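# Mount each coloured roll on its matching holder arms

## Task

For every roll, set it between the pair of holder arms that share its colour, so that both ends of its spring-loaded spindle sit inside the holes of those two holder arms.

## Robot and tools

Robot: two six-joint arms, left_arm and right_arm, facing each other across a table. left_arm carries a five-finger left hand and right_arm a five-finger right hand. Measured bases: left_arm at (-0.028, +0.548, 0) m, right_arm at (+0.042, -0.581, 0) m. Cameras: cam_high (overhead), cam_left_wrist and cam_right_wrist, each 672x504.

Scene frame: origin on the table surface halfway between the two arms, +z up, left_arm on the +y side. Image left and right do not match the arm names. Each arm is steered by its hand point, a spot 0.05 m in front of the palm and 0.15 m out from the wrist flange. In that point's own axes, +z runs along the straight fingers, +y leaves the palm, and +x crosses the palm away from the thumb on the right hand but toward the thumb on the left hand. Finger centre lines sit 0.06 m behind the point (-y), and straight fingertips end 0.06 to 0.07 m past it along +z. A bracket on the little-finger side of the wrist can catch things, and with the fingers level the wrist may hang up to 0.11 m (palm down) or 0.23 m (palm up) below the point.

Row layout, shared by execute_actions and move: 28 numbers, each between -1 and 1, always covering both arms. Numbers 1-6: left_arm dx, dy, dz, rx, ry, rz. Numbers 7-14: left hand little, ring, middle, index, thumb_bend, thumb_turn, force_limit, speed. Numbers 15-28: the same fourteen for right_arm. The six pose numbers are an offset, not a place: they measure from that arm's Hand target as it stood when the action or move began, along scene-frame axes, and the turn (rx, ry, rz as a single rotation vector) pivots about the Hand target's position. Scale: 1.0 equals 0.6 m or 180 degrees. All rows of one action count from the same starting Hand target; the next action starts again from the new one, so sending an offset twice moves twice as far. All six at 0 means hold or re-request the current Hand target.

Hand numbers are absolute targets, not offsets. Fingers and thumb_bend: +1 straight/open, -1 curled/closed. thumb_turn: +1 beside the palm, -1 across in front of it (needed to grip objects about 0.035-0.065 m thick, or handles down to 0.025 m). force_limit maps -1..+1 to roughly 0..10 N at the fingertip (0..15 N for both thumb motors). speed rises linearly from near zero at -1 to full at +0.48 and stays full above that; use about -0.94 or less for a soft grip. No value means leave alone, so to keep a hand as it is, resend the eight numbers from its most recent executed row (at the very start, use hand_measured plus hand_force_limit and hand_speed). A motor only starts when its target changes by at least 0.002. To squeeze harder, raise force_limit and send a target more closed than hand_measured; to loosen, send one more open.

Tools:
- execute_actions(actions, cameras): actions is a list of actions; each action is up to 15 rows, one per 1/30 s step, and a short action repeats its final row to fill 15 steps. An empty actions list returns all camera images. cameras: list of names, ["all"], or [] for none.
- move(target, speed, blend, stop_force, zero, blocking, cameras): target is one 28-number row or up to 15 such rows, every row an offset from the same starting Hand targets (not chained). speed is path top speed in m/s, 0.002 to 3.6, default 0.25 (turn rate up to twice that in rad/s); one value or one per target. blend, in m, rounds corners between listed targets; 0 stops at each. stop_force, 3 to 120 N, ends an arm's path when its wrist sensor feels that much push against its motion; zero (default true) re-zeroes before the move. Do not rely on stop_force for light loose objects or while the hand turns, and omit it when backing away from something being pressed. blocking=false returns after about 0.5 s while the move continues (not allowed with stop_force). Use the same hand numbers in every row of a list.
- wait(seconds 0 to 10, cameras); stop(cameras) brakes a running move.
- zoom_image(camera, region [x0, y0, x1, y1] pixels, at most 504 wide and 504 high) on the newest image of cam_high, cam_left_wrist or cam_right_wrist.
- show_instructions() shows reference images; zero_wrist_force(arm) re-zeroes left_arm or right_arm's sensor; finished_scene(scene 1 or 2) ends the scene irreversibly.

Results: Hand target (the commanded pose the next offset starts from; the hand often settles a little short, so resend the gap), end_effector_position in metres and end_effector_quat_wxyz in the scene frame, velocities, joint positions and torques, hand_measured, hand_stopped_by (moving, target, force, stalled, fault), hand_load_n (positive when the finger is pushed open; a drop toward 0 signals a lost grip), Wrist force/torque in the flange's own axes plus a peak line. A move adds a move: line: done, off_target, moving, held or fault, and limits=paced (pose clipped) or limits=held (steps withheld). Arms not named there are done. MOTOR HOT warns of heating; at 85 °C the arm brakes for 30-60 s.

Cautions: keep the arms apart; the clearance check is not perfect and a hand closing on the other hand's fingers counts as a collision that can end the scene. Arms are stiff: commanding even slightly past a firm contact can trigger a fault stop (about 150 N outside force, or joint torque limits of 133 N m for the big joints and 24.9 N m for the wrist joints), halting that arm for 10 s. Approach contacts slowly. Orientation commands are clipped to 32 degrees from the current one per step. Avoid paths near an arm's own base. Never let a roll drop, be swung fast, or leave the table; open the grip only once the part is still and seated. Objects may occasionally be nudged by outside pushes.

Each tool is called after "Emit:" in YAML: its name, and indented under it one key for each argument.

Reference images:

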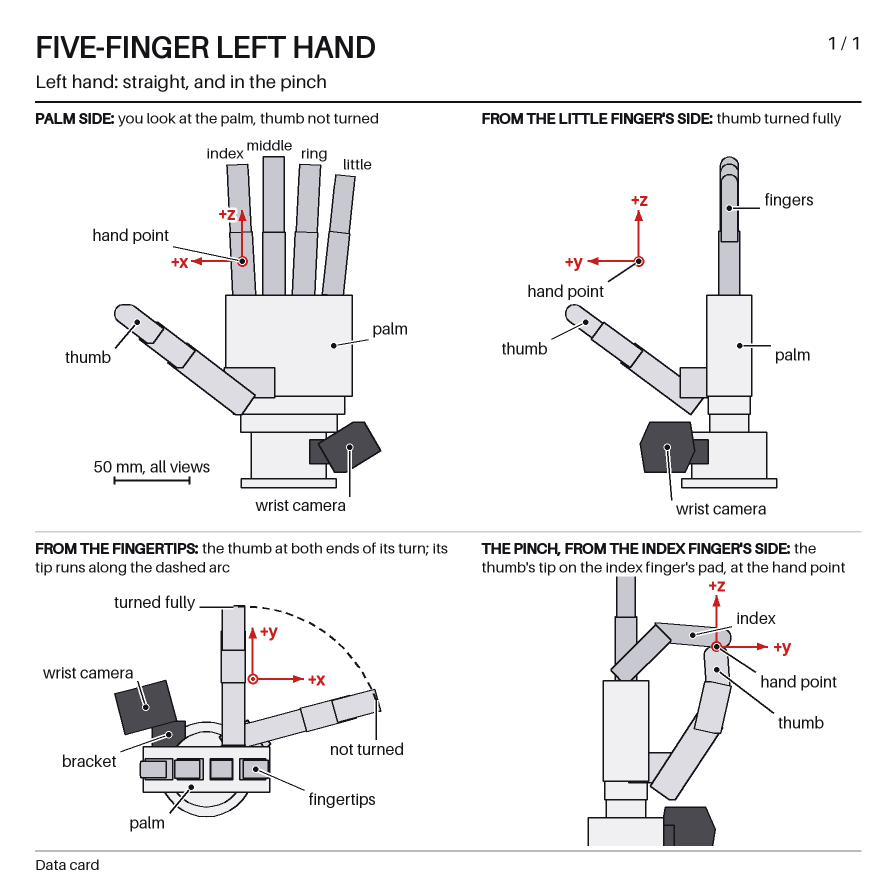

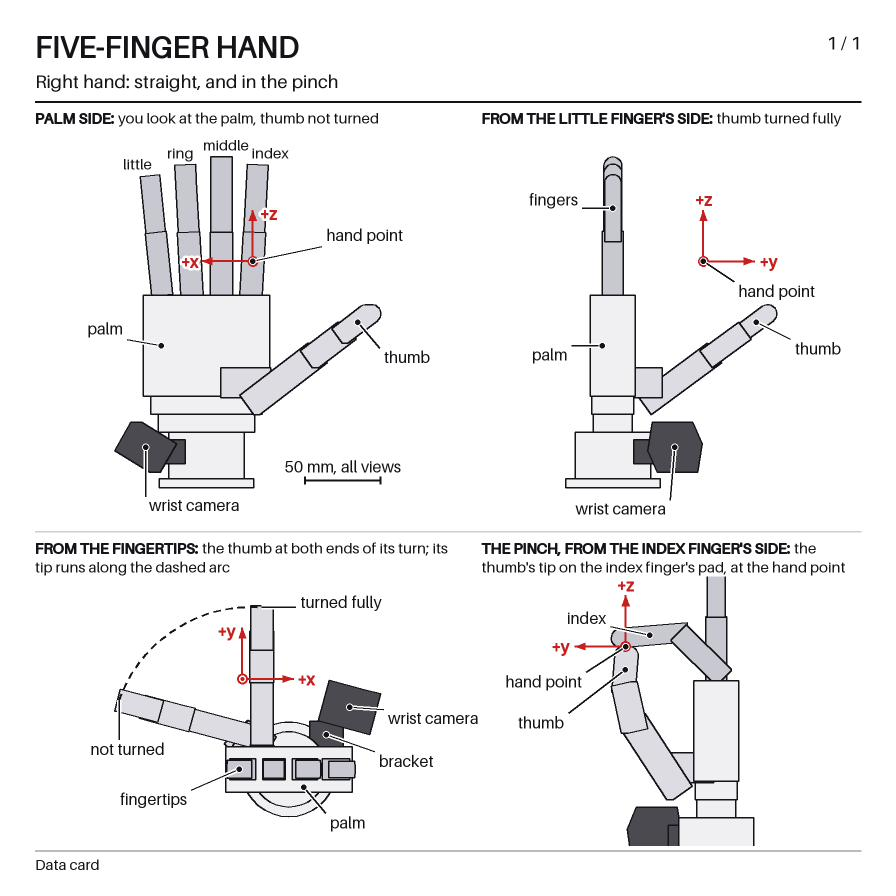

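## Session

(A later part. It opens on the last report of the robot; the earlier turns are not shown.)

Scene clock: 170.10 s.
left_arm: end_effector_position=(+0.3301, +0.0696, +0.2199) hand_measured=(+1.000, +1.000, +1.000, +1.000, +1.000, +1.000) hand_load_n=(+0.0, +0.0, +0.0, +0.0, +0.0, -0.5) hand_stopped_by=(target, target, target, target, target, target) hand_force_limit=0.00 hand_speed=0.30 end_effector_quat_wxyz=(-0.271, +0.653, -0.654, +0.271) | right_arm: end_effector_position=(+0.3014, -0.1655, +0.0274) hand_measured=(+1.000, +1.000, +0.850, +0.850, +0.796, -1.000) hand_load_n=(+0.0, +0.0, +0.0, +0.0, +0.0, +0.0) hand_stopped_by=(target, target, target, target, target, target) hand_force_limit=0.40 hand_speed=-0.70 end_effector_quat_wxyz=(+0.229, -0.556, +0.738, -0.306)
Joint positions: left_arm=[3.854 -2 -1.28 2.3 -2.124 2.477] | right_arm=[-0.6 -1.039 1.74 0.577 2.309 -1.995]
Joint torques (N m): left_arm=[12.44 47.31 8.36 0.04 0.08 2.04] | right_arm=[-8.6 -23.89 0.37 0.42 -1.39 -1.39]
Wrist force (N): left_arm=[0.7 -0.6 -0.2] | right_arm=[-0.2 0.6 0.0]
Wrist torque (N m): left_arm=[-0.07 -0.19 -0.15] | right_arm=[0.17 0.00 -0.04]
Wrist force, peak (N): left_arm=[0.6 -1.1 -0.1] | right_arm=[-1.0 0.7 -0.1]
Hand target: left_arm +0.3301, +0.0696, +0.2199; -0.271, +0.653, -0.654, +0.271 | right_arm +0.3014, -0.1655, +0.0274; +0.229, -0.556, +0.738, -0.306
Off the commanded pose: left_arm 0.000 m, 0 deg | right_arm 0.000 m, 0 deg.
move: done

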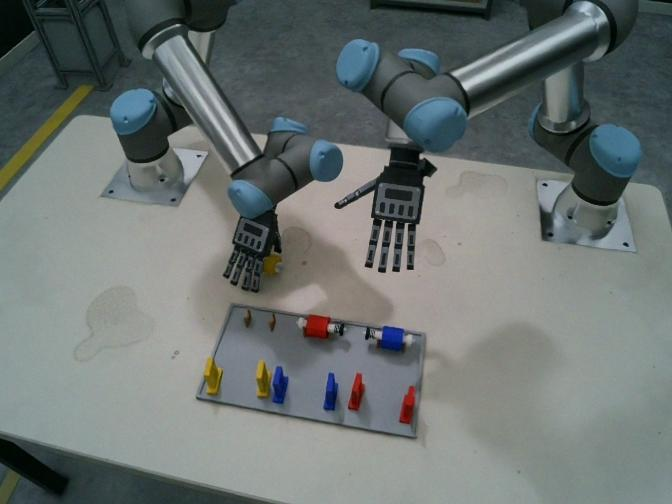

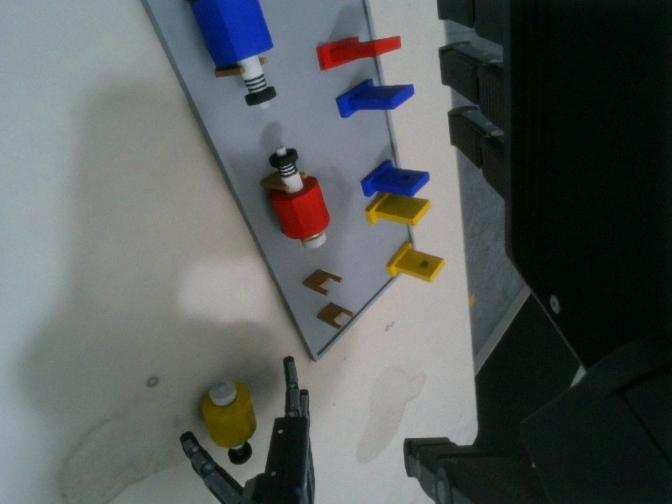

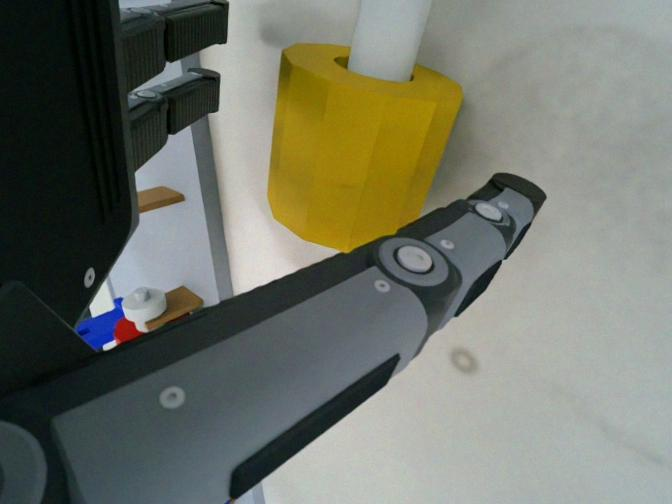

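Emit:
move:
  target: [0,0,0,0,0,0,1,1,1,1,1,1,0,0.3,0,0,0,0,0,0,1,1,0.5,0.5,0.8,-1,0,-0.7]

Emit:
move:
  target: [0,0,0,0,0,0,1,1,1,1,1,1,0,0.3,0,0,0,0,0,0,1,1,-0.3,-0.3,-0.1,-1,-0.6,-0.93]
  cameras: ["all"]

Scene clock: 171.03 s.
left_arm: end_effector_position=(+0.3301, +0.0696, +0.2199) hand_measured=(+1.000, +1.000, +1.000, +1.000, +1.000, +1.000) hand_load_n=(+0.0, -0.5, +0.0, +0.0, +0.0, +0.0) hand_stopped_by=(target, target, target, target, target, target) hand_force_limit=0.00 hand_speed=0.30 end_effector_quat_wxyz=(-0.271, +0.653, -0.654, +0.271) | right_arm: end_effector_position=(+0.3014, -0.1655, +0.0274) hand_measured=(+1.000, +1.000, +0.504, +0.500, +0.796, -1.000) hand_load_n=(+0.0, +0.0, +6.0, +0.0, +0.0, +0.0) hand_stopped_by=(target, target, force, target, target, target) hand_force_limit=0.00 hand_speed=-0.70 end_effector_quat_wxyz=(+0.229, -0.556, +0.738, -0.306)
Joint positions: left_arm=[3.854 -2 -1.28 2.3 -2.124 2.477] | right_arm=[-0.6 -1.039 1.74 0.577 2.309 -1.995]
Joint torques (N m): left_arm=[13.27 48.08 8.95 0.06 0.11 1.98] | right_arm=[-6.58 -24.14 -1.46 1.13 -0.71 -1.39]
Wrist force (N): left_arm=[0.5 -0.7 0.0] | right_arm=[-1.0 -8.6 -3.9]
Wrist torque (N m): left_arm=[-0.10 -0.16 -0.16] | right_arm=[0.44 0.10 -0.28]
Wrist force, peak (N): left_arm=[0.8 -0.9 0.1] | right_arm=[-0.6 -9.3 -3.0]
Hand target: left_arm +0.3301, +0.0696, +0.2199; -0.271, +0.653, -0.654, +0.271 | right_arm +0.3014, -0.1655, +0.0274; +0.229, -0.556, +0.738, -0.306
Off the commanded pose: left_arm 0.000 m, 0 deg | right_arm 0.000 m, 0 deg.
move: done

Scene clock: 173.43 s.
left_arm: end_effector_position=(+0.3301, +0.0696, +0.2199) hand_measured=(+1.000, +1.000, +1.000, +1.000, +1.000, +1.000) hand_load_n=(+0.0, +0.0, +0.0, +0.0, +0.0, -0.5) hand_stopped_by=(target, target, target, target, target, target) hand_force_limit=0.00 hand_speed=0.30 end_effector_quat_wxyz=(-0.271, +0.653, -0.654, +0.271) | right_arm: end_effector_position=(+0.3014, -0.1655, +0.0274) hand_measured=(+1.000, +1.000, +0.504, +0.088, +0.578, -1.000) hand_load_n=(+0.0, +0.0, +6.5, +3.0, +3.0, -0.5) hand_stopped_by=(target, target, force, force, force, target) hand_force_limit=-0.60 hand_speed=-0.93 end_effector_quat_wxyz=(+0.229, -0.556, +0.738, -0.306)
Joint positions: left_arm=[3.854 -2 -1.28 2.3 -2.124 2.477] | right_arm=[-0.6 -1.039 1.74 0.577 2.309 -1.995]
Joint torques (N m): left_arm=[13.78 47.35 8.29 0.01 -0.08 1.95] | right_arm=[6.65 -25.17 -2.24 3.03 1.17 -1.2]
Wrist force (N): left_arm=[0.6 -0.9 -0.1] | right_arm=[-0.9 -8.1 -3.3]
Wrist torque (N m): left_arm=[-0.12 -0.17 -0.15] | right_arm=[0.45 0.09 -0.26]
Wrist force, peak (N): left_arm=[0.8 -1.1 -0.1] | right_arm=[-1.0 -8.8 -4.3]
Hand target: left_arm +0.3301, +0.0696, +0.2199; -0.271, +0.653, -0.654, +0.271 | right_arm +0.3014, -0.1655, +0.0274; +0.229, -0.556, +0.738, -0.306
Off the commanded pose: left_arm 0.000 m, 0 deg | right_arm 0.000 m, 0 deg.
move: done

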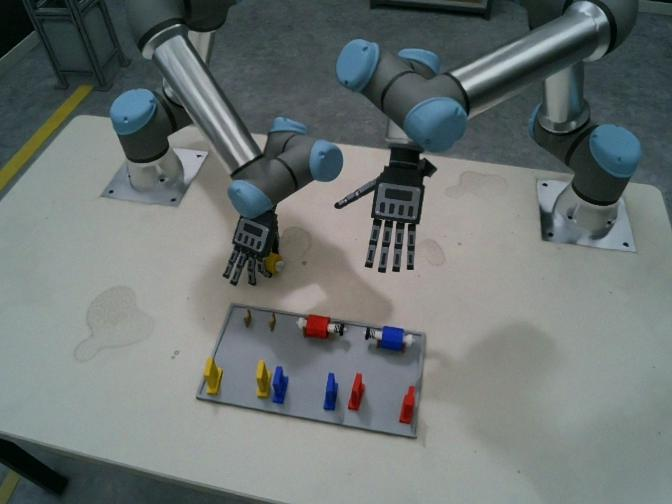

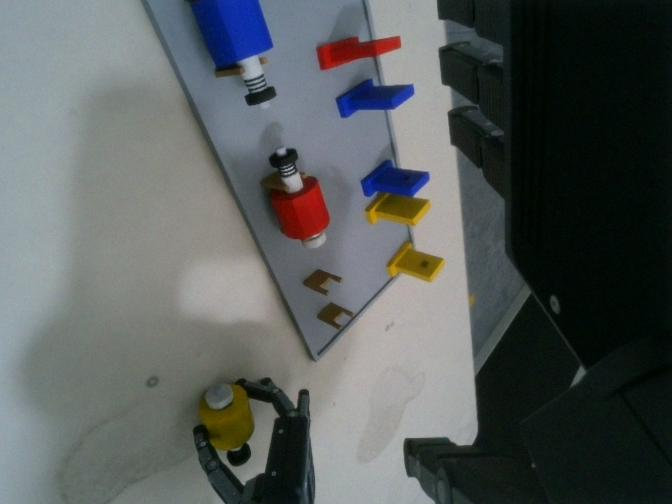

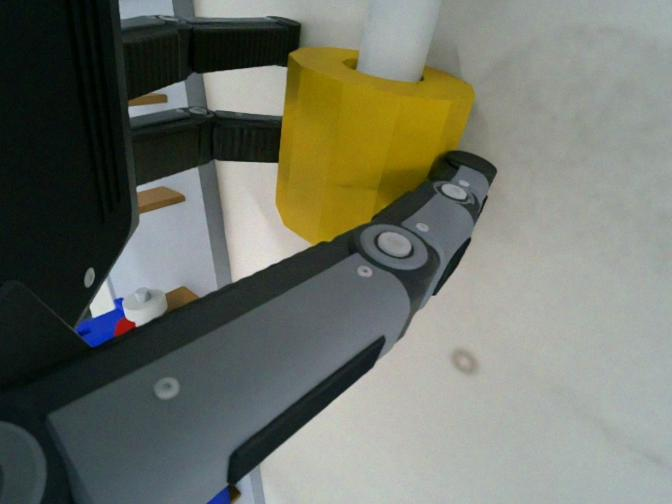

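Emit:
move:
  target:
    - [0,0,0,0,0,0,1,1,1,1,1,1,0,0.3,0,0,0,0,0,0,1,1,0.6,0.3,0.75,-1,0,-0.8]
    - [0,0,0,0,0,0,1,1,1,1,1,1,0,0.3,0,0,0.0117,0,0,0,1,1,0.6,0.3,0.75,-1,0,-0.8]
  speed: 0.03

Emit:
move:
  target: [0,0,0,0,0,0,1,1,1,1,1,1,0,0.3,0,0,0,0,0,0,1,1,0.3,0.3,0.75,-1,0,-0.85]

Emit:
move:
  target: [0,0,0,0,0,0,1,1,1,1,1,1,0,0.3,0,0,0,0,0,0,1,1,-0.3,-0.3,-0.1,-1,-0.6,-0.93]
  cameras: ["all"]

Scene clock: 175.53 s.
left_arm: end_effector_position=(+0.3301, +0.0696, +0.2199) hand_measured=(+1.000, +1.000, +1.000, +1.000, +1.000, +1.000) hand_load_n=(+0.0, +0.0, +0.0, -0.5, +0.0, -0.5) hand_stopped_by=(target, target, target, target, target, target) hand_force_limit=0.00 hand_speed=0.30 end_effector_quat_wxyz=(-0.271, +0.653, -0.654, +0.271) | right_arm: end_effector_position=(+0.3014, -0.1655, +0.0344) hand_measured=(+1.000, +1.000, +0.600, +0.300, +0.750, -1.000) hand_load_n=(+0.0, +0.0, +0.0, +0.0, +0.0, +0.0) hand_stopped_by=(target, target, target, target, target, target) hand_force_limit=0.00 hand_speed=-0.80 end_effector_quat_wxyz=(+0.229, -0.556, +0.738, -0.306)
Joint positions: left_arm=[3.854 -2 -1.28 2.3 -2.124 2.477] | right_arm=[-0.6 -1.049 1.735 0.593 2.309 -1.995]
Joint torques (N m): left_arm=[13.22 47.36 8 -0.08 -0.01 1.93] | right_arm=[10.43 -41.08 -28.2 3.3 1.08 -0.96]
Wrist force (N): left_arm=[0.6 -0.7 0.0] | right_arm=[-0.6 0.5 -0.1]
Wrist torque (N m): left_arm=[-0.09 -0.18 -0.15] | right_arm=[0.14 0.08 -0.08]
Wrist force, peak (N): left_arm=[0.7 -0.9 0.1] | right_arm=[-0.9 -8.6 -3.9]
Hand target: left_arm +0.3301, +0.0696, +0.2199; -0.271, +0.653, -0.654, +0.271 | right_arm +0.3014, -0.1655, +0.0345; +0.229, -0.556, +0.738, -0.306
Off the commanded pose: left_arm 0.000 m, 0 deg | right_arm 0.000 m, 0 deg.
move: done

Scene clock: 176.53 s.
left_arm: end_effector_position=(+0.3301, +0.0696, +0.2199) hand_measured=(+1.000, +1.000, +1.000, +1.000, +1.000, +1.000) hand_load_n=(+0.0, +0.0, +0.0, +0.0, +0.0, +0.0) hand_stopped_by=(target, target, target, target, target, target) hand_force_limit=0.00 hand_speed=0.30 end_effector_quat_wxyz=(-0.271, +0.653, -0.654, +0.271) | right_arm: end_effector_position=(+0.3014, -0.1655, +0.0345) hand_measured=(+1.000, +1.000, +0.300, +0.300, +0.750, -1.000) hand_load_n=(+0.0, +0.0, +0.0, +0.0, +0.0, +0.0) hand_stopped_by=(target, target, target, target, target, target) hand_force_limit=0.00 hand_speed=-0.85 end_effector_quat_wxyz=(+0.229, -0.556, +0.738, -0.306)
Joint positions: left_arm=[3.854 -2 -1.28 2.3 -2.124 2.477] | right_arm=[-0.6 -1.05 1.735 0.593 2.309 -1.995]
Joint torques (N m): left_arm=[13.31 47.41 8.18 -0.18 0.18 1.91] | right_arm=[9.49 -42.46 -28.59 3.4 1.11 0.59]
Wrist force (N): left_arm=[0.5 -0.7 -0.1] | right_arm=[-0.5 0.6 0.1]
Wrist torque (N m): left_arm=[-0.09 -0.16 -0.16] | right_arm=[0.14 0.05 -0.07]
Wrist force, peak (N): left_arm=[0.6 -0.9 0.1] | right_arm=[-0.6 1.2 0.2]
Hand target: left_arm +0.3301, +0.0696, +0.2199; -0.271, +0.653, -0.654, +0.271 | right_arm +0.3014, -0.1655, +0.0345; +0.229, -0.556, +0.738, -0.306
Off the commanded pose: left_arm 0.000 m, 0 deg | right_arm 0.000 m, 0 deg.
move: done

Scene clock: 177.93 s.
left_arm: end_effector_position=(+0.3301, +0.0696, +0.2199) hand_measured=(+1.000, +1.000, +1.000, +1.000, +1.000, +1.000) hand_load_n=(+0.0, +0.0, +0.0, +0.0, +0.0, +0.0) hand_stopped_by=(target, target, target, target, target, target) hand_force_limit=0.00 hand_speed=0.30 end_effector_quat_wxyz=(-0.271, +0.653, -0.654, +0.271) | right_arm: end_effector_position=(+0.3014, -0.1655, +0.0345) hand_measured=(+1.000, +1.000, +0.092, +0.078, +0.642, -1.000) hand_load_n=(-0.5, +0.0, +1.5, +3.5, +4.5, -0.5) hand_stopped_by=(target, target, force, force, force, target) hand_force_limit=-0.60 hand_speed=-0.93 end_effector_quat_wxyz=(+0.229, -0.556, +0.738, -0.306)
Joint positions: left_arm=[3.854 -2 -1.28 2.3 -2.124 2.477] | right_arm=[-0.6 -1.05 1.735 0.593 2.309 -1.995]
Joint torques (N m): left_arm=[13.24 46.58 8.08 0.04 -0.01 1.91] | right_arm=[10.61 -41.85 -28.13 3.58 1.01 0.54]
Wrist force (N): left_arm=[0.5 -0.9 -0.1] | right_arm=[-0.4 1.2 0.6]
Wrist torque (N m): left_arm=[-0.11 -0.16 -0.16] | right_arm=[0.17 0.03 -0.05]
Wrist force, peak (N): left_arm=[0.7 -0.9 -0.2] | right_arm=[-0.4 1.4 0.7]
Hand target: left_arm +0.3301, +0.0696, +0.2199; -0.271, +0.653, -0.654, +0.271 | right_arm +0.3014, -0.1655, +0.0345; +0.229, -0.556, +0.738, -0.306
Off the commanded pose: left_arm 0.000 m, 0 deg | right_arm 0.000 m, 0 deg.
move: done

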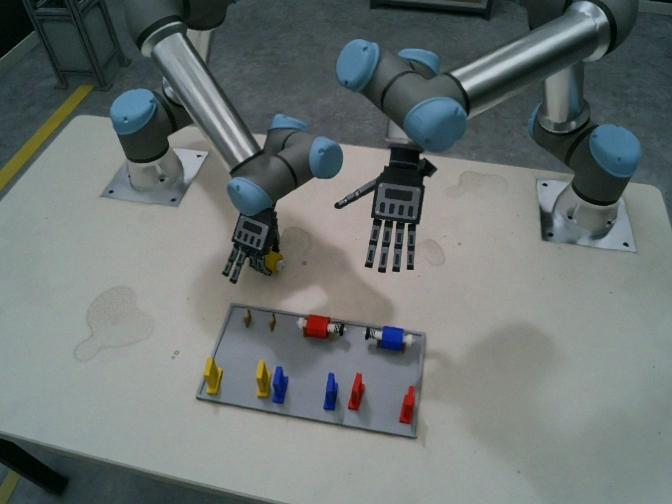

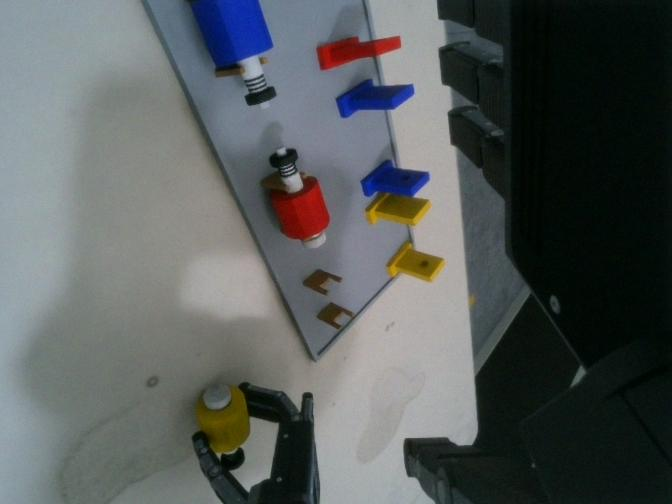

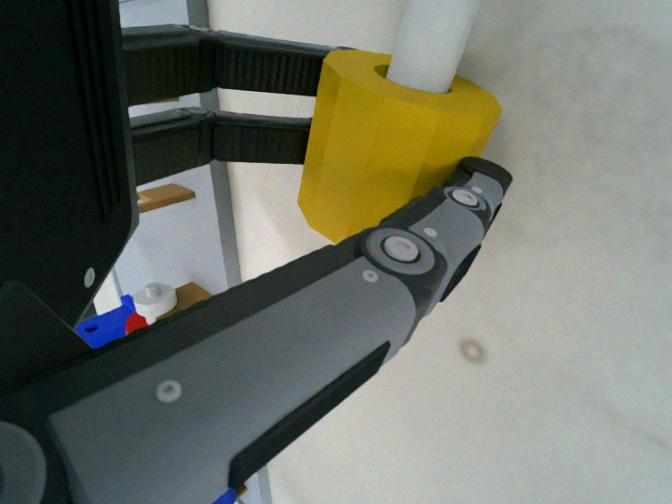

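Emit:
move:
  target: [0,0,0,0,0,0,1,1,1,1,1,1,0,0.3,0,0,0,0,0,0,1,1,-0.35,-0.35,-0.15,-1,0.1,-0.95]

Emit:
move:
  target: [0,0,0,0,0,0,1,1,1,1,1,1,0,0.3,0,0,0.05,0,0,0,1,1,-0.35,-0.35,-0.15,-1,0.1,-0.95]
  speed: 0.05
  cameras: ["all"]

Emit:
zoom_image:
  camera: "cam_left_wrist"
  region: [150, 340, 330, 500]

Scene clock: 178.97 s.
left_arm: end_effector_position=(+0.3301, +0.0696, +0.2199) hand_measured=(+1.000, +1.000, +1.000, +1.000, +1.000, +1.000) hand_load_n=(+0.0, +0.0, +0.0, +0.0, +0.0, -0.5) hand_stopped_by=(target, target, target, target, target, target) hand_force_limit=0.00 hand_speed=0.30 end_effector_quat_wxyz=(-0.271, +0.653, -0.654, +0.271) | right_arm: end_effector_position=(+0.3014, -0.1655, +0.0345) hand_measured=(+1.000, +1.000, +0.078, +0.062, +0.642, -1.000) hand_load_n=(+0.0, +0.0, +4.0, +6.5, +9.5, -1.0) hand_stopped_by=(target, target, force, force, force, target) hand_force_limit=0.10 hand_speed=-0.95 end_effector_quat_wxyz=(+0.229, -0.556, +0.738, -0.306)
Joint positions: left_arm=[3.854 -2 -1.28 2.3 -2.124 2.477] | right_arm=[-0.6 -1.05 1.735 0.593 2.309 -1.995]
Joint torques (N m): left_arm=[12.99 47.08 7.94 -0.29 -0.18 1.85] | right_arm=[8.84 -41.5 -29.28 3.27 1.11 0.39]
Wrist force (N): left_arm=[0.4 -0.7 0.0] | right_arm=[-0.2 1.2 0.5]
Wrist torque (N m): left_arm=[-0.09 -0.15 -0.17] | right_arm=[0.18 0.00 -0.04]
Wrist force, peak (N): left_arm=[0.5 -0.9 0.1] | right_arm=[-0.4 1.5 0.3]
Hand target: left_arm +0.3301, +0.0696, +0.2199; -0.271, +0.653, -0.654, +0.271 | right_arm +0.3014, -0.1655, +0.0345; +0.229, -0.556, +0.738, -0.306
Off the commanded pose: left_arm 0.000 m, 0 deg | right_arm 0.000 m, 0 deg.
move: done

Scene clock: 180.03 s.
left_arm: end_effector_position=(+0.3301, +0.0696, +0.2199) hand_measured=(+1.000, +1.000, +1.000, +1.000, +1.000, +1.000) hand_load_n=(+0.0, +0.0, +0.0, +0.0, -0.5, +0.0) hand_stopped_by=(target, target, target, target, target, target) hand_force_limit=0.00 hand_speed=0.30 end_effector_quat_wxyz=(-0.271, +0.653, -0.654, +0.271) | right_arm: end_effector_position=(+0.3014, -0.1655, +0.0644) hand_measured=(+1.000, +1.000, +0.078, +0.062, +0.642, -1.000) hand_load_n=(+0.0, +0.5, +4.0, +6.5, +9.5, -1.0) hand_stopped_by=(target, target, force, force, force, target) hand_force_limit=0.10 hand_speed=-0.95 end_effector_quat_wxyz=(+0.229, -0.556, +0.738, -0.306)
Joint positions: left_arm=[3.854 -2 -1.28 2.3 -2.124 2.477] | right_arm=[-0.6 -1.093 1.71 0.661 2.309 -1.995]
Joint torques (N m): left_arm=[13.21 46.81 8.34 -0.07 0.01 1.85] | right_arm=[3.49 -39.81 -30.15 3.08 0.47 0.89]
Wrist force (N): left_arm=[0.6 -0.6 0.1] | right_arm=[-0.6 0.7 0.3]
Wrist torque (N m): left_arm=[-0.08 -0.17 -0.16] | right_arm=[0.11 0.07 -0.10]
Wrist force, peak (N): left_arm=[0.6 -0.9 0.3] | right_arm=[-0.5 1.6 0.8]
Hand target: left_arm +0.3301, +0.0696, +0.2199; -0.271, +0.653, -0.654, +0.271 | right_arm +0.3014, -0.1655, +0.0645; +0.229, -0.556, +0.738, -0.306
Off the commanded pose: left_arm 0.000 m, 0 deg | right_arm 0.000 m, 0 deg.
move: done

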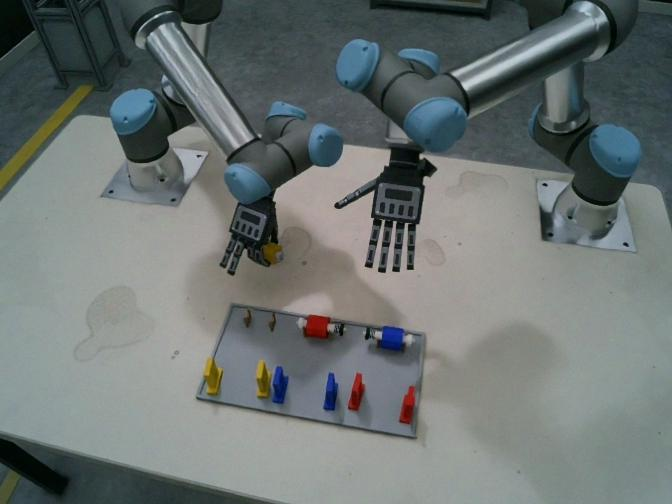

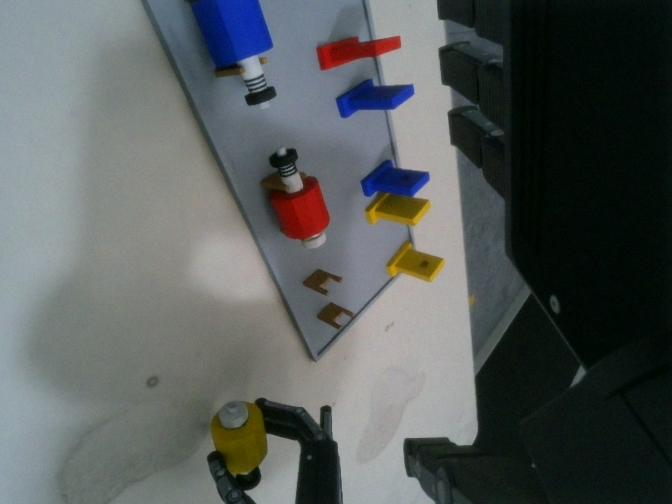

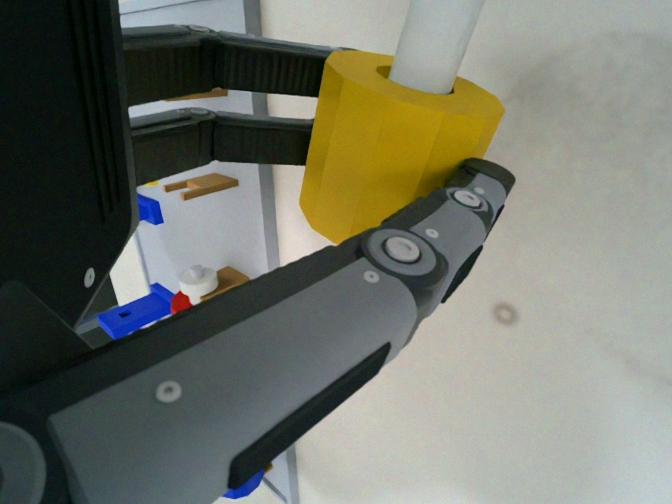

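Scaled by 2.800 from the camera's 672x504 image, which has a finer 960x720 frame.

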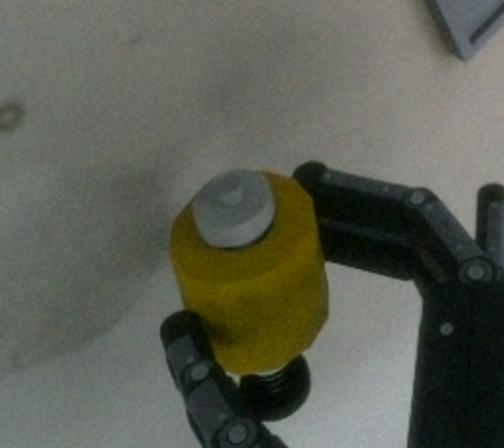

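Emit:
zoom_image:
  camera: "cam_right_wrist"
  region: [290, 0, 530, 180]

Scaled by 2.100 from the camera's 672x504 image, which has a finer 960x720 frame.

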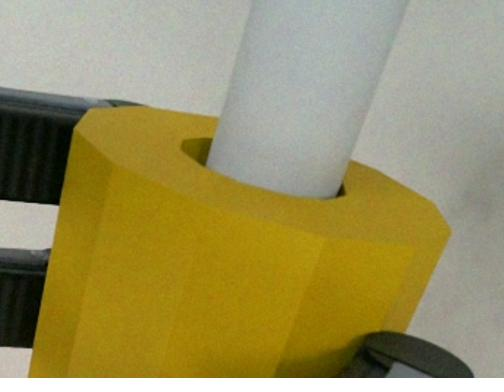

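Emit:
zoom_image:
  camera: "cam_high"
  region: [190, 340, 300, 420]

Emit:
zoom_image:
  camera: "cam_high"
  region: [215, 230, 325, 310]

Emit:
zoom_image:
  camera: "cam_high"
  region: [280, 300, 430, 410]

Scaled by 4.582 from the camera's 672x504 image, which has a finer 960x720 frame.

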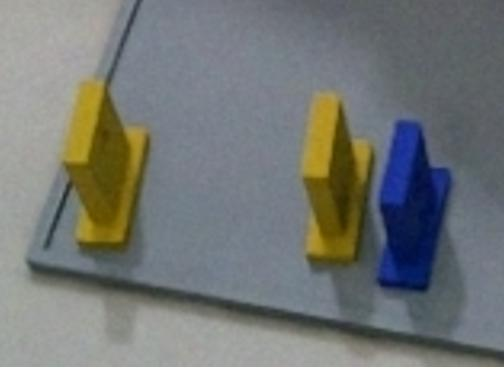

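Scaled by 4.582 from the camera's 672x504 image, which has a finer 960x720 frame.

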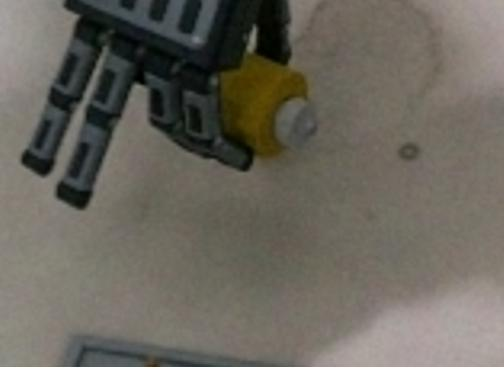

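Scaled by 3.360 from the camera's 672x504 image, which has a finer 960x720 frame.

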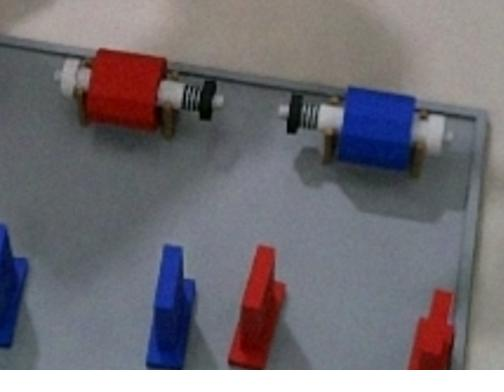

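Emit:
move:
  target:
    - [0,0,0,0,0,0,1,1,1,1,1,1,0,0.3,0,0,0.1,0,0,0,1,1,-0.35,-0.35,-0.15,-1,0.1,-0.95]
    - [0,0,0,0,0,0,1,1,1,1,1,1,0,0.3,0.4787,0.072,0.126,0.1282,-0.0101,0.126,1,1,-0.35,-0.35,-0.15,-1,0.1,-0.95]
    - [0,-0.066,-0.0333,0,0,0,1,1,1,1,1,1,0,0.3,0.4787,0.072,0.092,0.1282,-0.0101,0.126,1,1,-0.35,-0.35,-0.15,-1,0.1,-0.95]
  speed: 0.14
  blend: [0.03,0.02,0]
  cameras: ["all"]

Emit:
zoom_image:
  camera: "cam_left_wrist"
  region: [300, 150, 560, 380]

Emit:
zoom_image:
  camera: "cam_high"
  region: [180, 290, 320, 410]

Scene clock: 188.90 s.
left_arm: end_effector_position=(+0.3301, +0.0301, +0.1999) hand_measured=(+1.000, +1.000, +1.000, +1.000, +1.000, +1.000) hand_load_n=(+0.0, +0.0, +0.0, +0.0, +0.0, -0.5) hand_stopped_by=(target, target, target, target, target, target) hand_force_limit=0.00 hand_speed=0.30 end_effector_quat_wxyz=(-0.271, +0.653, -0.654, +0.271) | right_arm: end_effector_position=(+0.5886, -0.1223, +0.1197) hand_measured=(+1.000, +1.000, +0.078, +0.062, +0.642, -1.000) hand_load_n=(+0.0, +0.0, +4.0, +6.5, +9.5, -1.0) hand_stopped_by=(target, target, force, force, force, target) hand_force_limit=0.10 hand_speed=-0.95 end_effector_quat_wxyz=(+0.402, -0.628, +0.657, -0.111)
Joint positions: left_arm=[3.803 -2.103 -1.182 2.278 -2.152 2.426] | right_arm=[-1.175 -1.022 1.385 0.349 1.506 -2.66]
Joint torques (N m): left_arm=[-13.17 30.21 30.57 -3.19 -2.08 -2.59] | right_arm=[-9.05 -29.35 -5.67 -1.01 -2.57 -1.45]
Wrist force (N): left_arm=[0.5 -1.1 -0.2] | right_arm=[0.0 1.2 0.2]
Wrist torque (N m): left_arm=[-0.13 -0.21 -0.01] | right_arm=[0.20 -0.09 -0.02]
Wrist force, peak (N): left_arm=[0.8 -1.1 -0.2] | right_arm=[-0.6 1.7 1.0]
Hand target: left_arm +0.3301, +0.0300, +0.1999; -0.271, +0.653, -0.654, +0.271 | right_arm +0.5886, -0.1223, +0.1197; -0.402, +0.628, -0.657, +0.111
Off the commanded pose: left_arm 0.000 m, 0 deg | right_arm 0.000 m, 0 deg.
move: done

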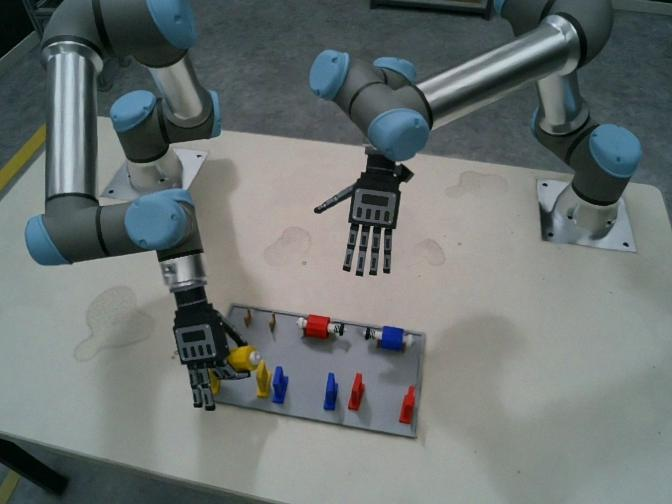

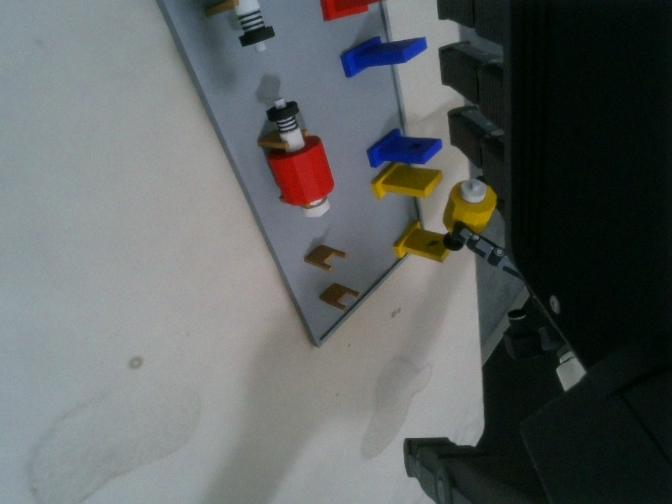

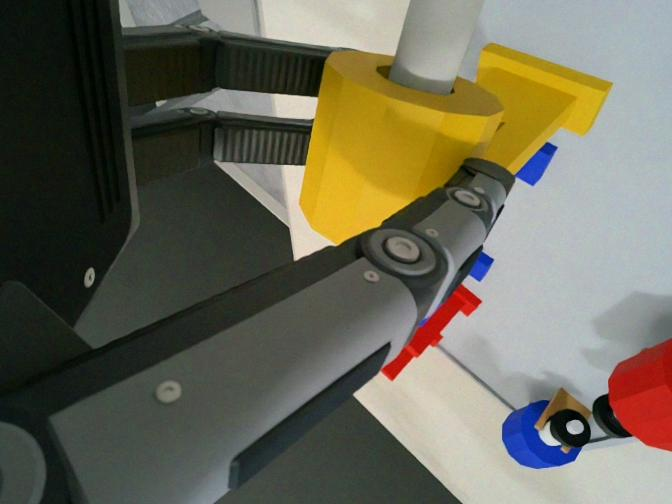

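Scaled by 1.938 from the camera's 672x504 image, which has a finer 960x720 frame.

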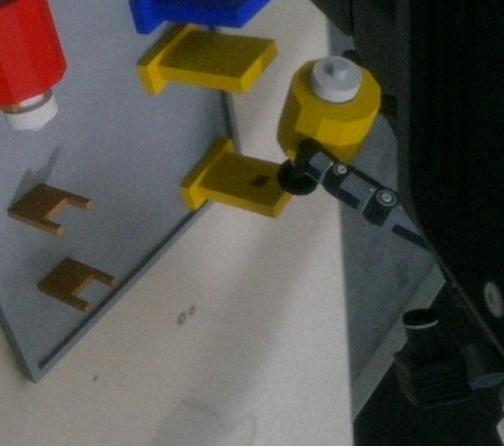

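Scaled by 3.600 from the camera's 672x504 image, which has a finer 960x720 frame.

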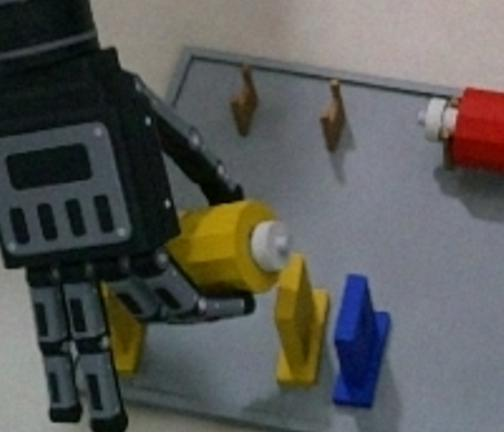

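Emit:
move:
  target:
    - [0,0,0,0,0,0,1,1,1,1,1,1,0,0.3,-0.0017,0.0133,0,0,0,0,1,1,-0.35,-0.35,-0.15,-1,0.1,-0.95]
    - [0,0,0,0,0,0,1,1,1,1,1,1,0,0.3,-0.0017,0.0133,-0.0183,0,0,0,1,1,-0.35,-0.35,-0.15,-1,0.1,-0.95]
  speed: 0.03
  stop_force: 3
  cameras: ["cam_left_wrist","cam_high"]

Emit:
zoom_image:
  camera: "cam_left_wrist"
  region: [370, 150, 530, 290]

Scene clock: 192.67 s.
left_arm: end_effector_position=(+0.3301, +0.0300, +0.1999) hand_measured=(+1.000, +1.000, +1.000, +1.000, +1.000, +1.000) hand_load_n=(+0.0, +0.0, +0.0, +0.0, +0.0, +0.0) hand_stopped_by=(target, target, target, target, target, target) hand_force_limit=0.00 hand_speed=0.30 end_effector_quat_wxyz=(-0.271, +0.653, -0.654, +0.271) | right_arm: end_effector_position=(+0.5876, -0.1143, +0.1087) hand_measured=(+1.000, +1.000, +0.078, +0.062, +0.642, -1.000) hand_load_n=(+0.0, +0.0, +4.0, +6.5, +9.5, -1.0) hand_stopped_by=(target, target, force, force, force, target) hand_force_limit=0.10 hand_speed=-0.95 end_effector_quat_wxyz=(+0.402, -0.628, +0.657, -0.111)
Joint positions: left_arm=[3.802 -2.103 -1.182 2.277 -2.152 2.426] | right_arm=[-1.16 -1.003 1.385 0.33 1.517 -2.65]
Joint torques (N m): left_arm=[-12.87 29.57 31.45 -3.16 -2.24 -2.5] | right_arm=[11.06 -31.12 -5.76 -1.03 2.27 1.63]
Wrist force (N): left_arm=[0.8 -1.1 -0.2] | right_arm=[-0.1 1.0 0.3]
Wrist torque (N m): left_arm=[-0.13 -0.26 0.00] | right_arm=[0.17 -0.07 -0.19]
Wrist force, peak (N): left_arm=[0.6 -1.3 -0.1] | right_arm=[0.3 1.4 0.6]
Hand target: left_arm +0.3301, +0.0300, +0.1999; -0.271, +0.653, -0.654, +0.271 | right_arm +0.5876, -0.1143, +0.1087; -0.402, +0.628, -0.657, +0.111
Off the commanded pose: left_arm 0.000 m, 0 deg | right_arm 0.000 m, 0 deg.
move: done
Images, in order (width x height): cam_high 672x504, cam_left_wrist 672x504.

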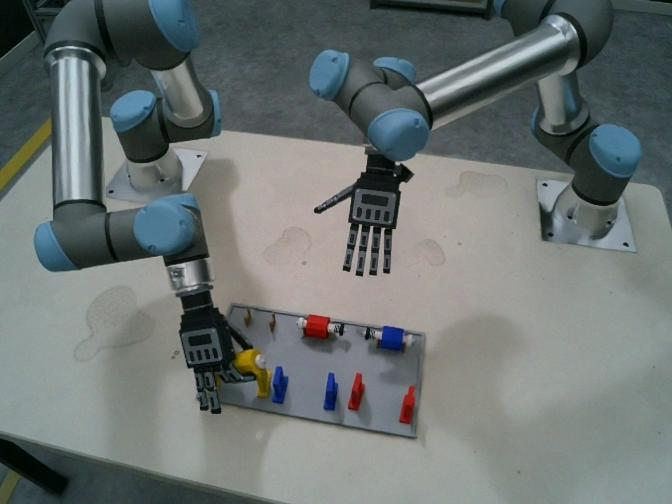

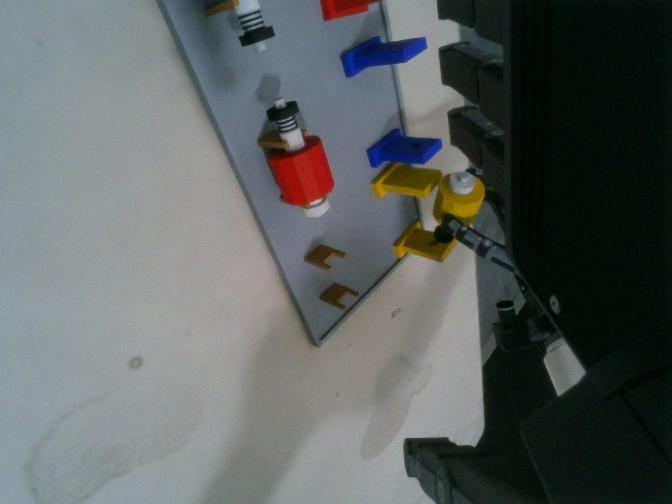

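Scaled by 3.150 from the camera's 672x504 image, which has a finer 960x720 frame.

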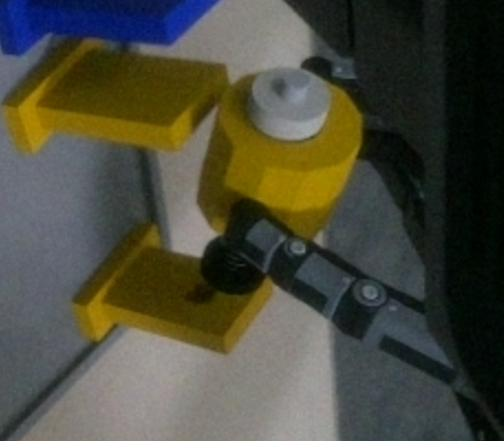

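Emit:
move:
  target: [0,0,0,0,0,0,1,1,1,1,1,1,0,0.3,0.0037,-0.03,0,0,0,0,1,1,-0.35,-0.35,-0.15,-1,0.1,-0.95]
  speed: 0.02
  stop_force: 3
  cameras: ["cam_high","cam_left_wrist","cam_right_wrist"]

Emit:
zoom_image:
  camera: "cam_left_wrist"
  region: [370, 150, 530, 290]

Scene clock: 195.37 s.
left_arm: end_effector_position=(+0.3301, +0.0300, +0.1999) hand_measured=(+1.000, +1.000, +1.000, +1.000, +1.000, +1.000) hand_load_n=(+0.0, +0.0, +0.0, +0.0, +0.0, +0.0) hand_stopped_by=(target, target, target, target, target, target) hand_force_limit=0.00 hand_speed=0.30 end_effector_quat_wxyz=(-0.271, +0.653, -0.654, +0.271) | right_arm: end_effector_position=(+0.5898, -0.1323, +0.1087) hand_measured=(+1.000, +1.000, +0.078, +0.062, +0.642, -1.000) hand_load_n=(+0.0, +0.0, +4.0, +6.0, +9.5, -1.0) hand_stopped_by=(target, target, force, force, force, target) hand_force_limit=0.10 hand_speed=-0.95 end_effector_quat_wxyz=(+0.402, -0.628, +0.657, -0.111)
Joint positions: left_arm=[3.802 -2.103 -1.182 2.277 -2.152 2.426] | right_arm=[-1.194 -1.024 1.419 0.319 1.491 -2.672]
Joint torques (N m): left_arm=[-12.47 29.4 31.96 -3.03 -2.28 -2.31] | right_arm=[-8.76 -47.1 -4.71 -1.1 -2.19 -1.64]
Wrist force (N): left_arm=[0.4 -1.2 -0.3] | right_arm=[-0.4 1.0 0.4]
Wrist torque (N m): left_arm=[-0.13 -0.20 -0.02] | right_arm=[0.15 -0.06 -0.06]
Wrist force, peak (N): left_arm=[0.5 -1.3 -0.2] | right_arm=[-0.5 1.5 0.6]
Hand target: left_arm +0.3301, +0.0300, +0.1999; -0.271, +0.653, -0.654, +0.271 | right_arm +0.5898, -0.1323, +0.1087; -0.402, +0.628, -0.657, +0.111
Off the commanded pose: left_arm 0.000 m, 0 deg | right_arm 0.000 m, 0 deg.
move: done

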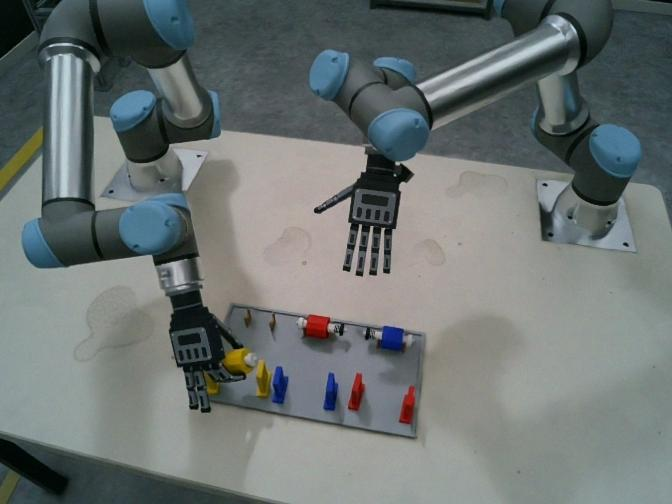

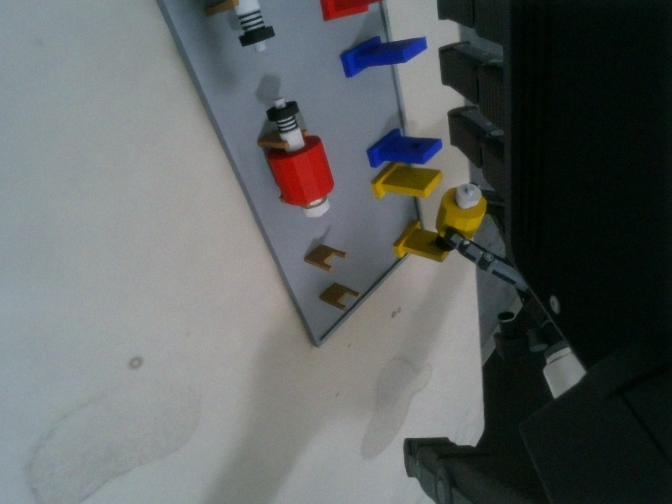

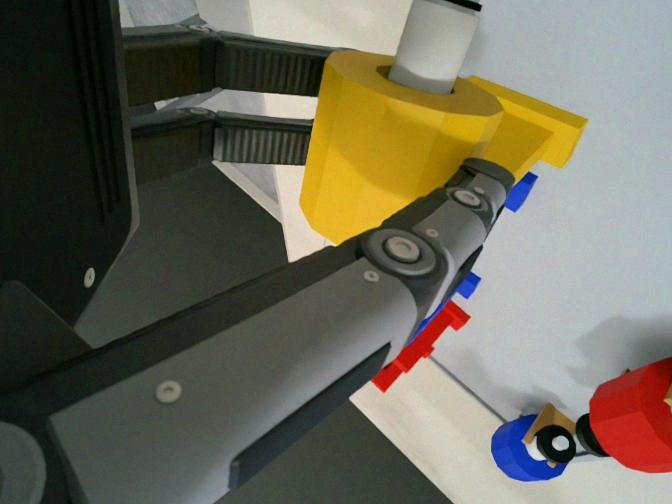

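Scaled by 3.150 from the camera's 672x504 image, which has a finer 960x720 frame.

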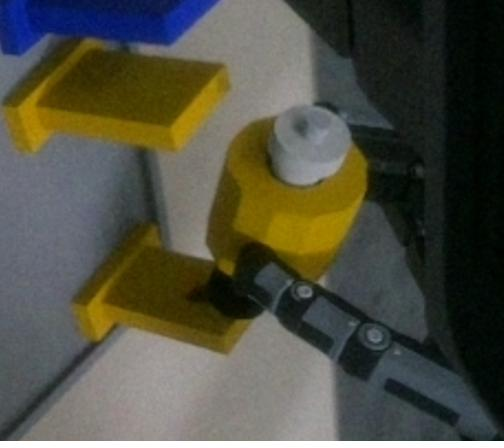

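Emit:
move:
  target: [0,0,0,0,0,0,1,1,1,1,1,1,0,0.3,0,0,-0.0133,0,0,0,1,1,-0.35,-0.35,-0.15,-1,0.1,-0.95]
  speed: 0.02
  stop_force: 3
  cameras: ["cam_left_wrist","cam_right_wrist"]

Emit:
zoom_image:
  camera: "cam_left_wrist"
  region: [390, 170, 510, 275]

Emit:
zoom_image:
  camera: "cam_right_wrist"
  region: [290, 0, 610, 220]

Scene clock: 197.17 s.
left_arm: end_effector_position=(+0.3301, +0.0300, +0.1999) hand_measured=(+1.000, +1.000, +1.000, +1.000, +1.000, +1.000) hand_load_n=(+0.0, +0.0, +0.0, +0.0, +0.0, +0.0) hand_stopped_by=(target, target, target, target, target, target) hand_force_limit=0.00 hand_speed=0.30 end_effector_quat_wxyz=(-0.271, +0.653, -0.654, +0.271) | right_arm: end_effector_position=(+0.5898, -0.1323, +0.1007) hand_measured=(+1.000, +1.000, +0.078, +0.062, +0.642, -1.000) hand_load_n=(+0.0, +0.0, +4.0, +6.0, +10.0, -1.0) hand_stopped_by=(target, target, force, force, force, target) hand_force_limit=0.10 hand_speed=-0.95 end_effector_quat_wxyz=(+0.402, -0.628, +0.657, -0.111)
Joint positions: left_arm=[3.802 -2.103 -1.182 2.277 -2.152 2.426] | right_arm=[-1.194 -1.016 1.429 0.301 1.491 -2.672]
Joint torques (N m): left_arm=[-13.03 29.86 31.89 -3.25 -2.21 -2.44] | right_arm=[-6.06 -29.15 -4.38 -1.14 -2.3 -1.21]
Wrist force (N): left_arm=[0.5 -1.1 -0.3] | right_arm=[-0.3 0.6 0.3]
Wrist torque (N m): left_arm=[-0.12 -0.21 -0.02] | right_arm=[0.10 -0.03 -0.10]
Wrist force, peak (N): left_arm=[0.6 -1.3 -0.4] | right_arm=[-0.5 1.1 0.6]
Hand target: left_arm +0.3301, +0.0300, +0.1999; -0.271, +0.653, -0.654, +0.271 | right_arm +0.5898, -0.1323, +0.1007; -0.402, +0.628, -0.657, +0.111
Off the commanded pose: left_arm 0.000 m, 0 deg | right_arm 0.000 m, 0 deg.
move: done
Images, in order (width x height): cam_left_wrist 672x504, cam_right_wrist 672x504.

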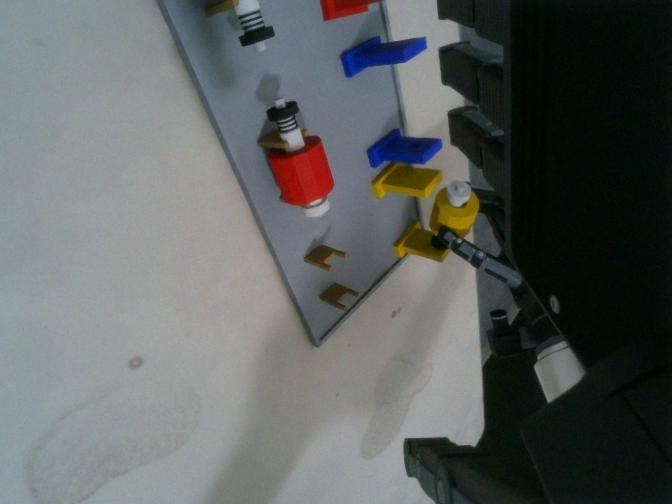

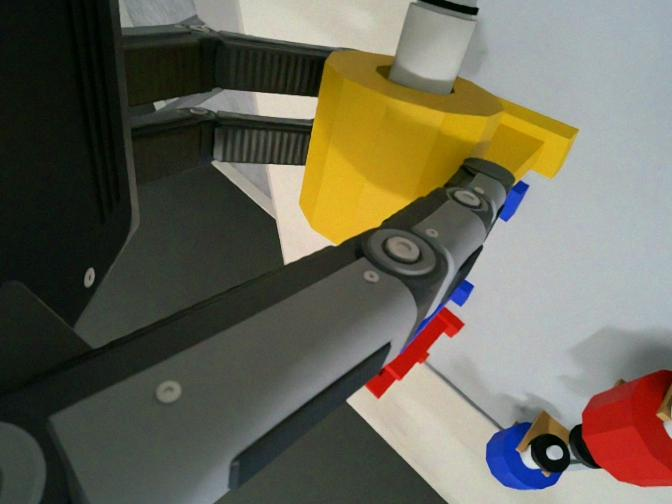

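Scaled by 4.200 from the camera's 672x504 image, which has a finer 960x720 frame.

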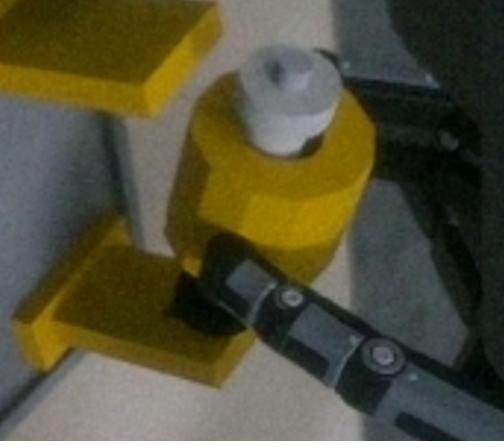

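Scaled by 1.575 from the camera's 672x504 image, which has a finer 960x720 frame.

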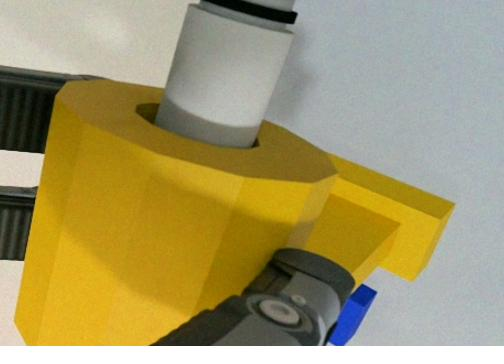

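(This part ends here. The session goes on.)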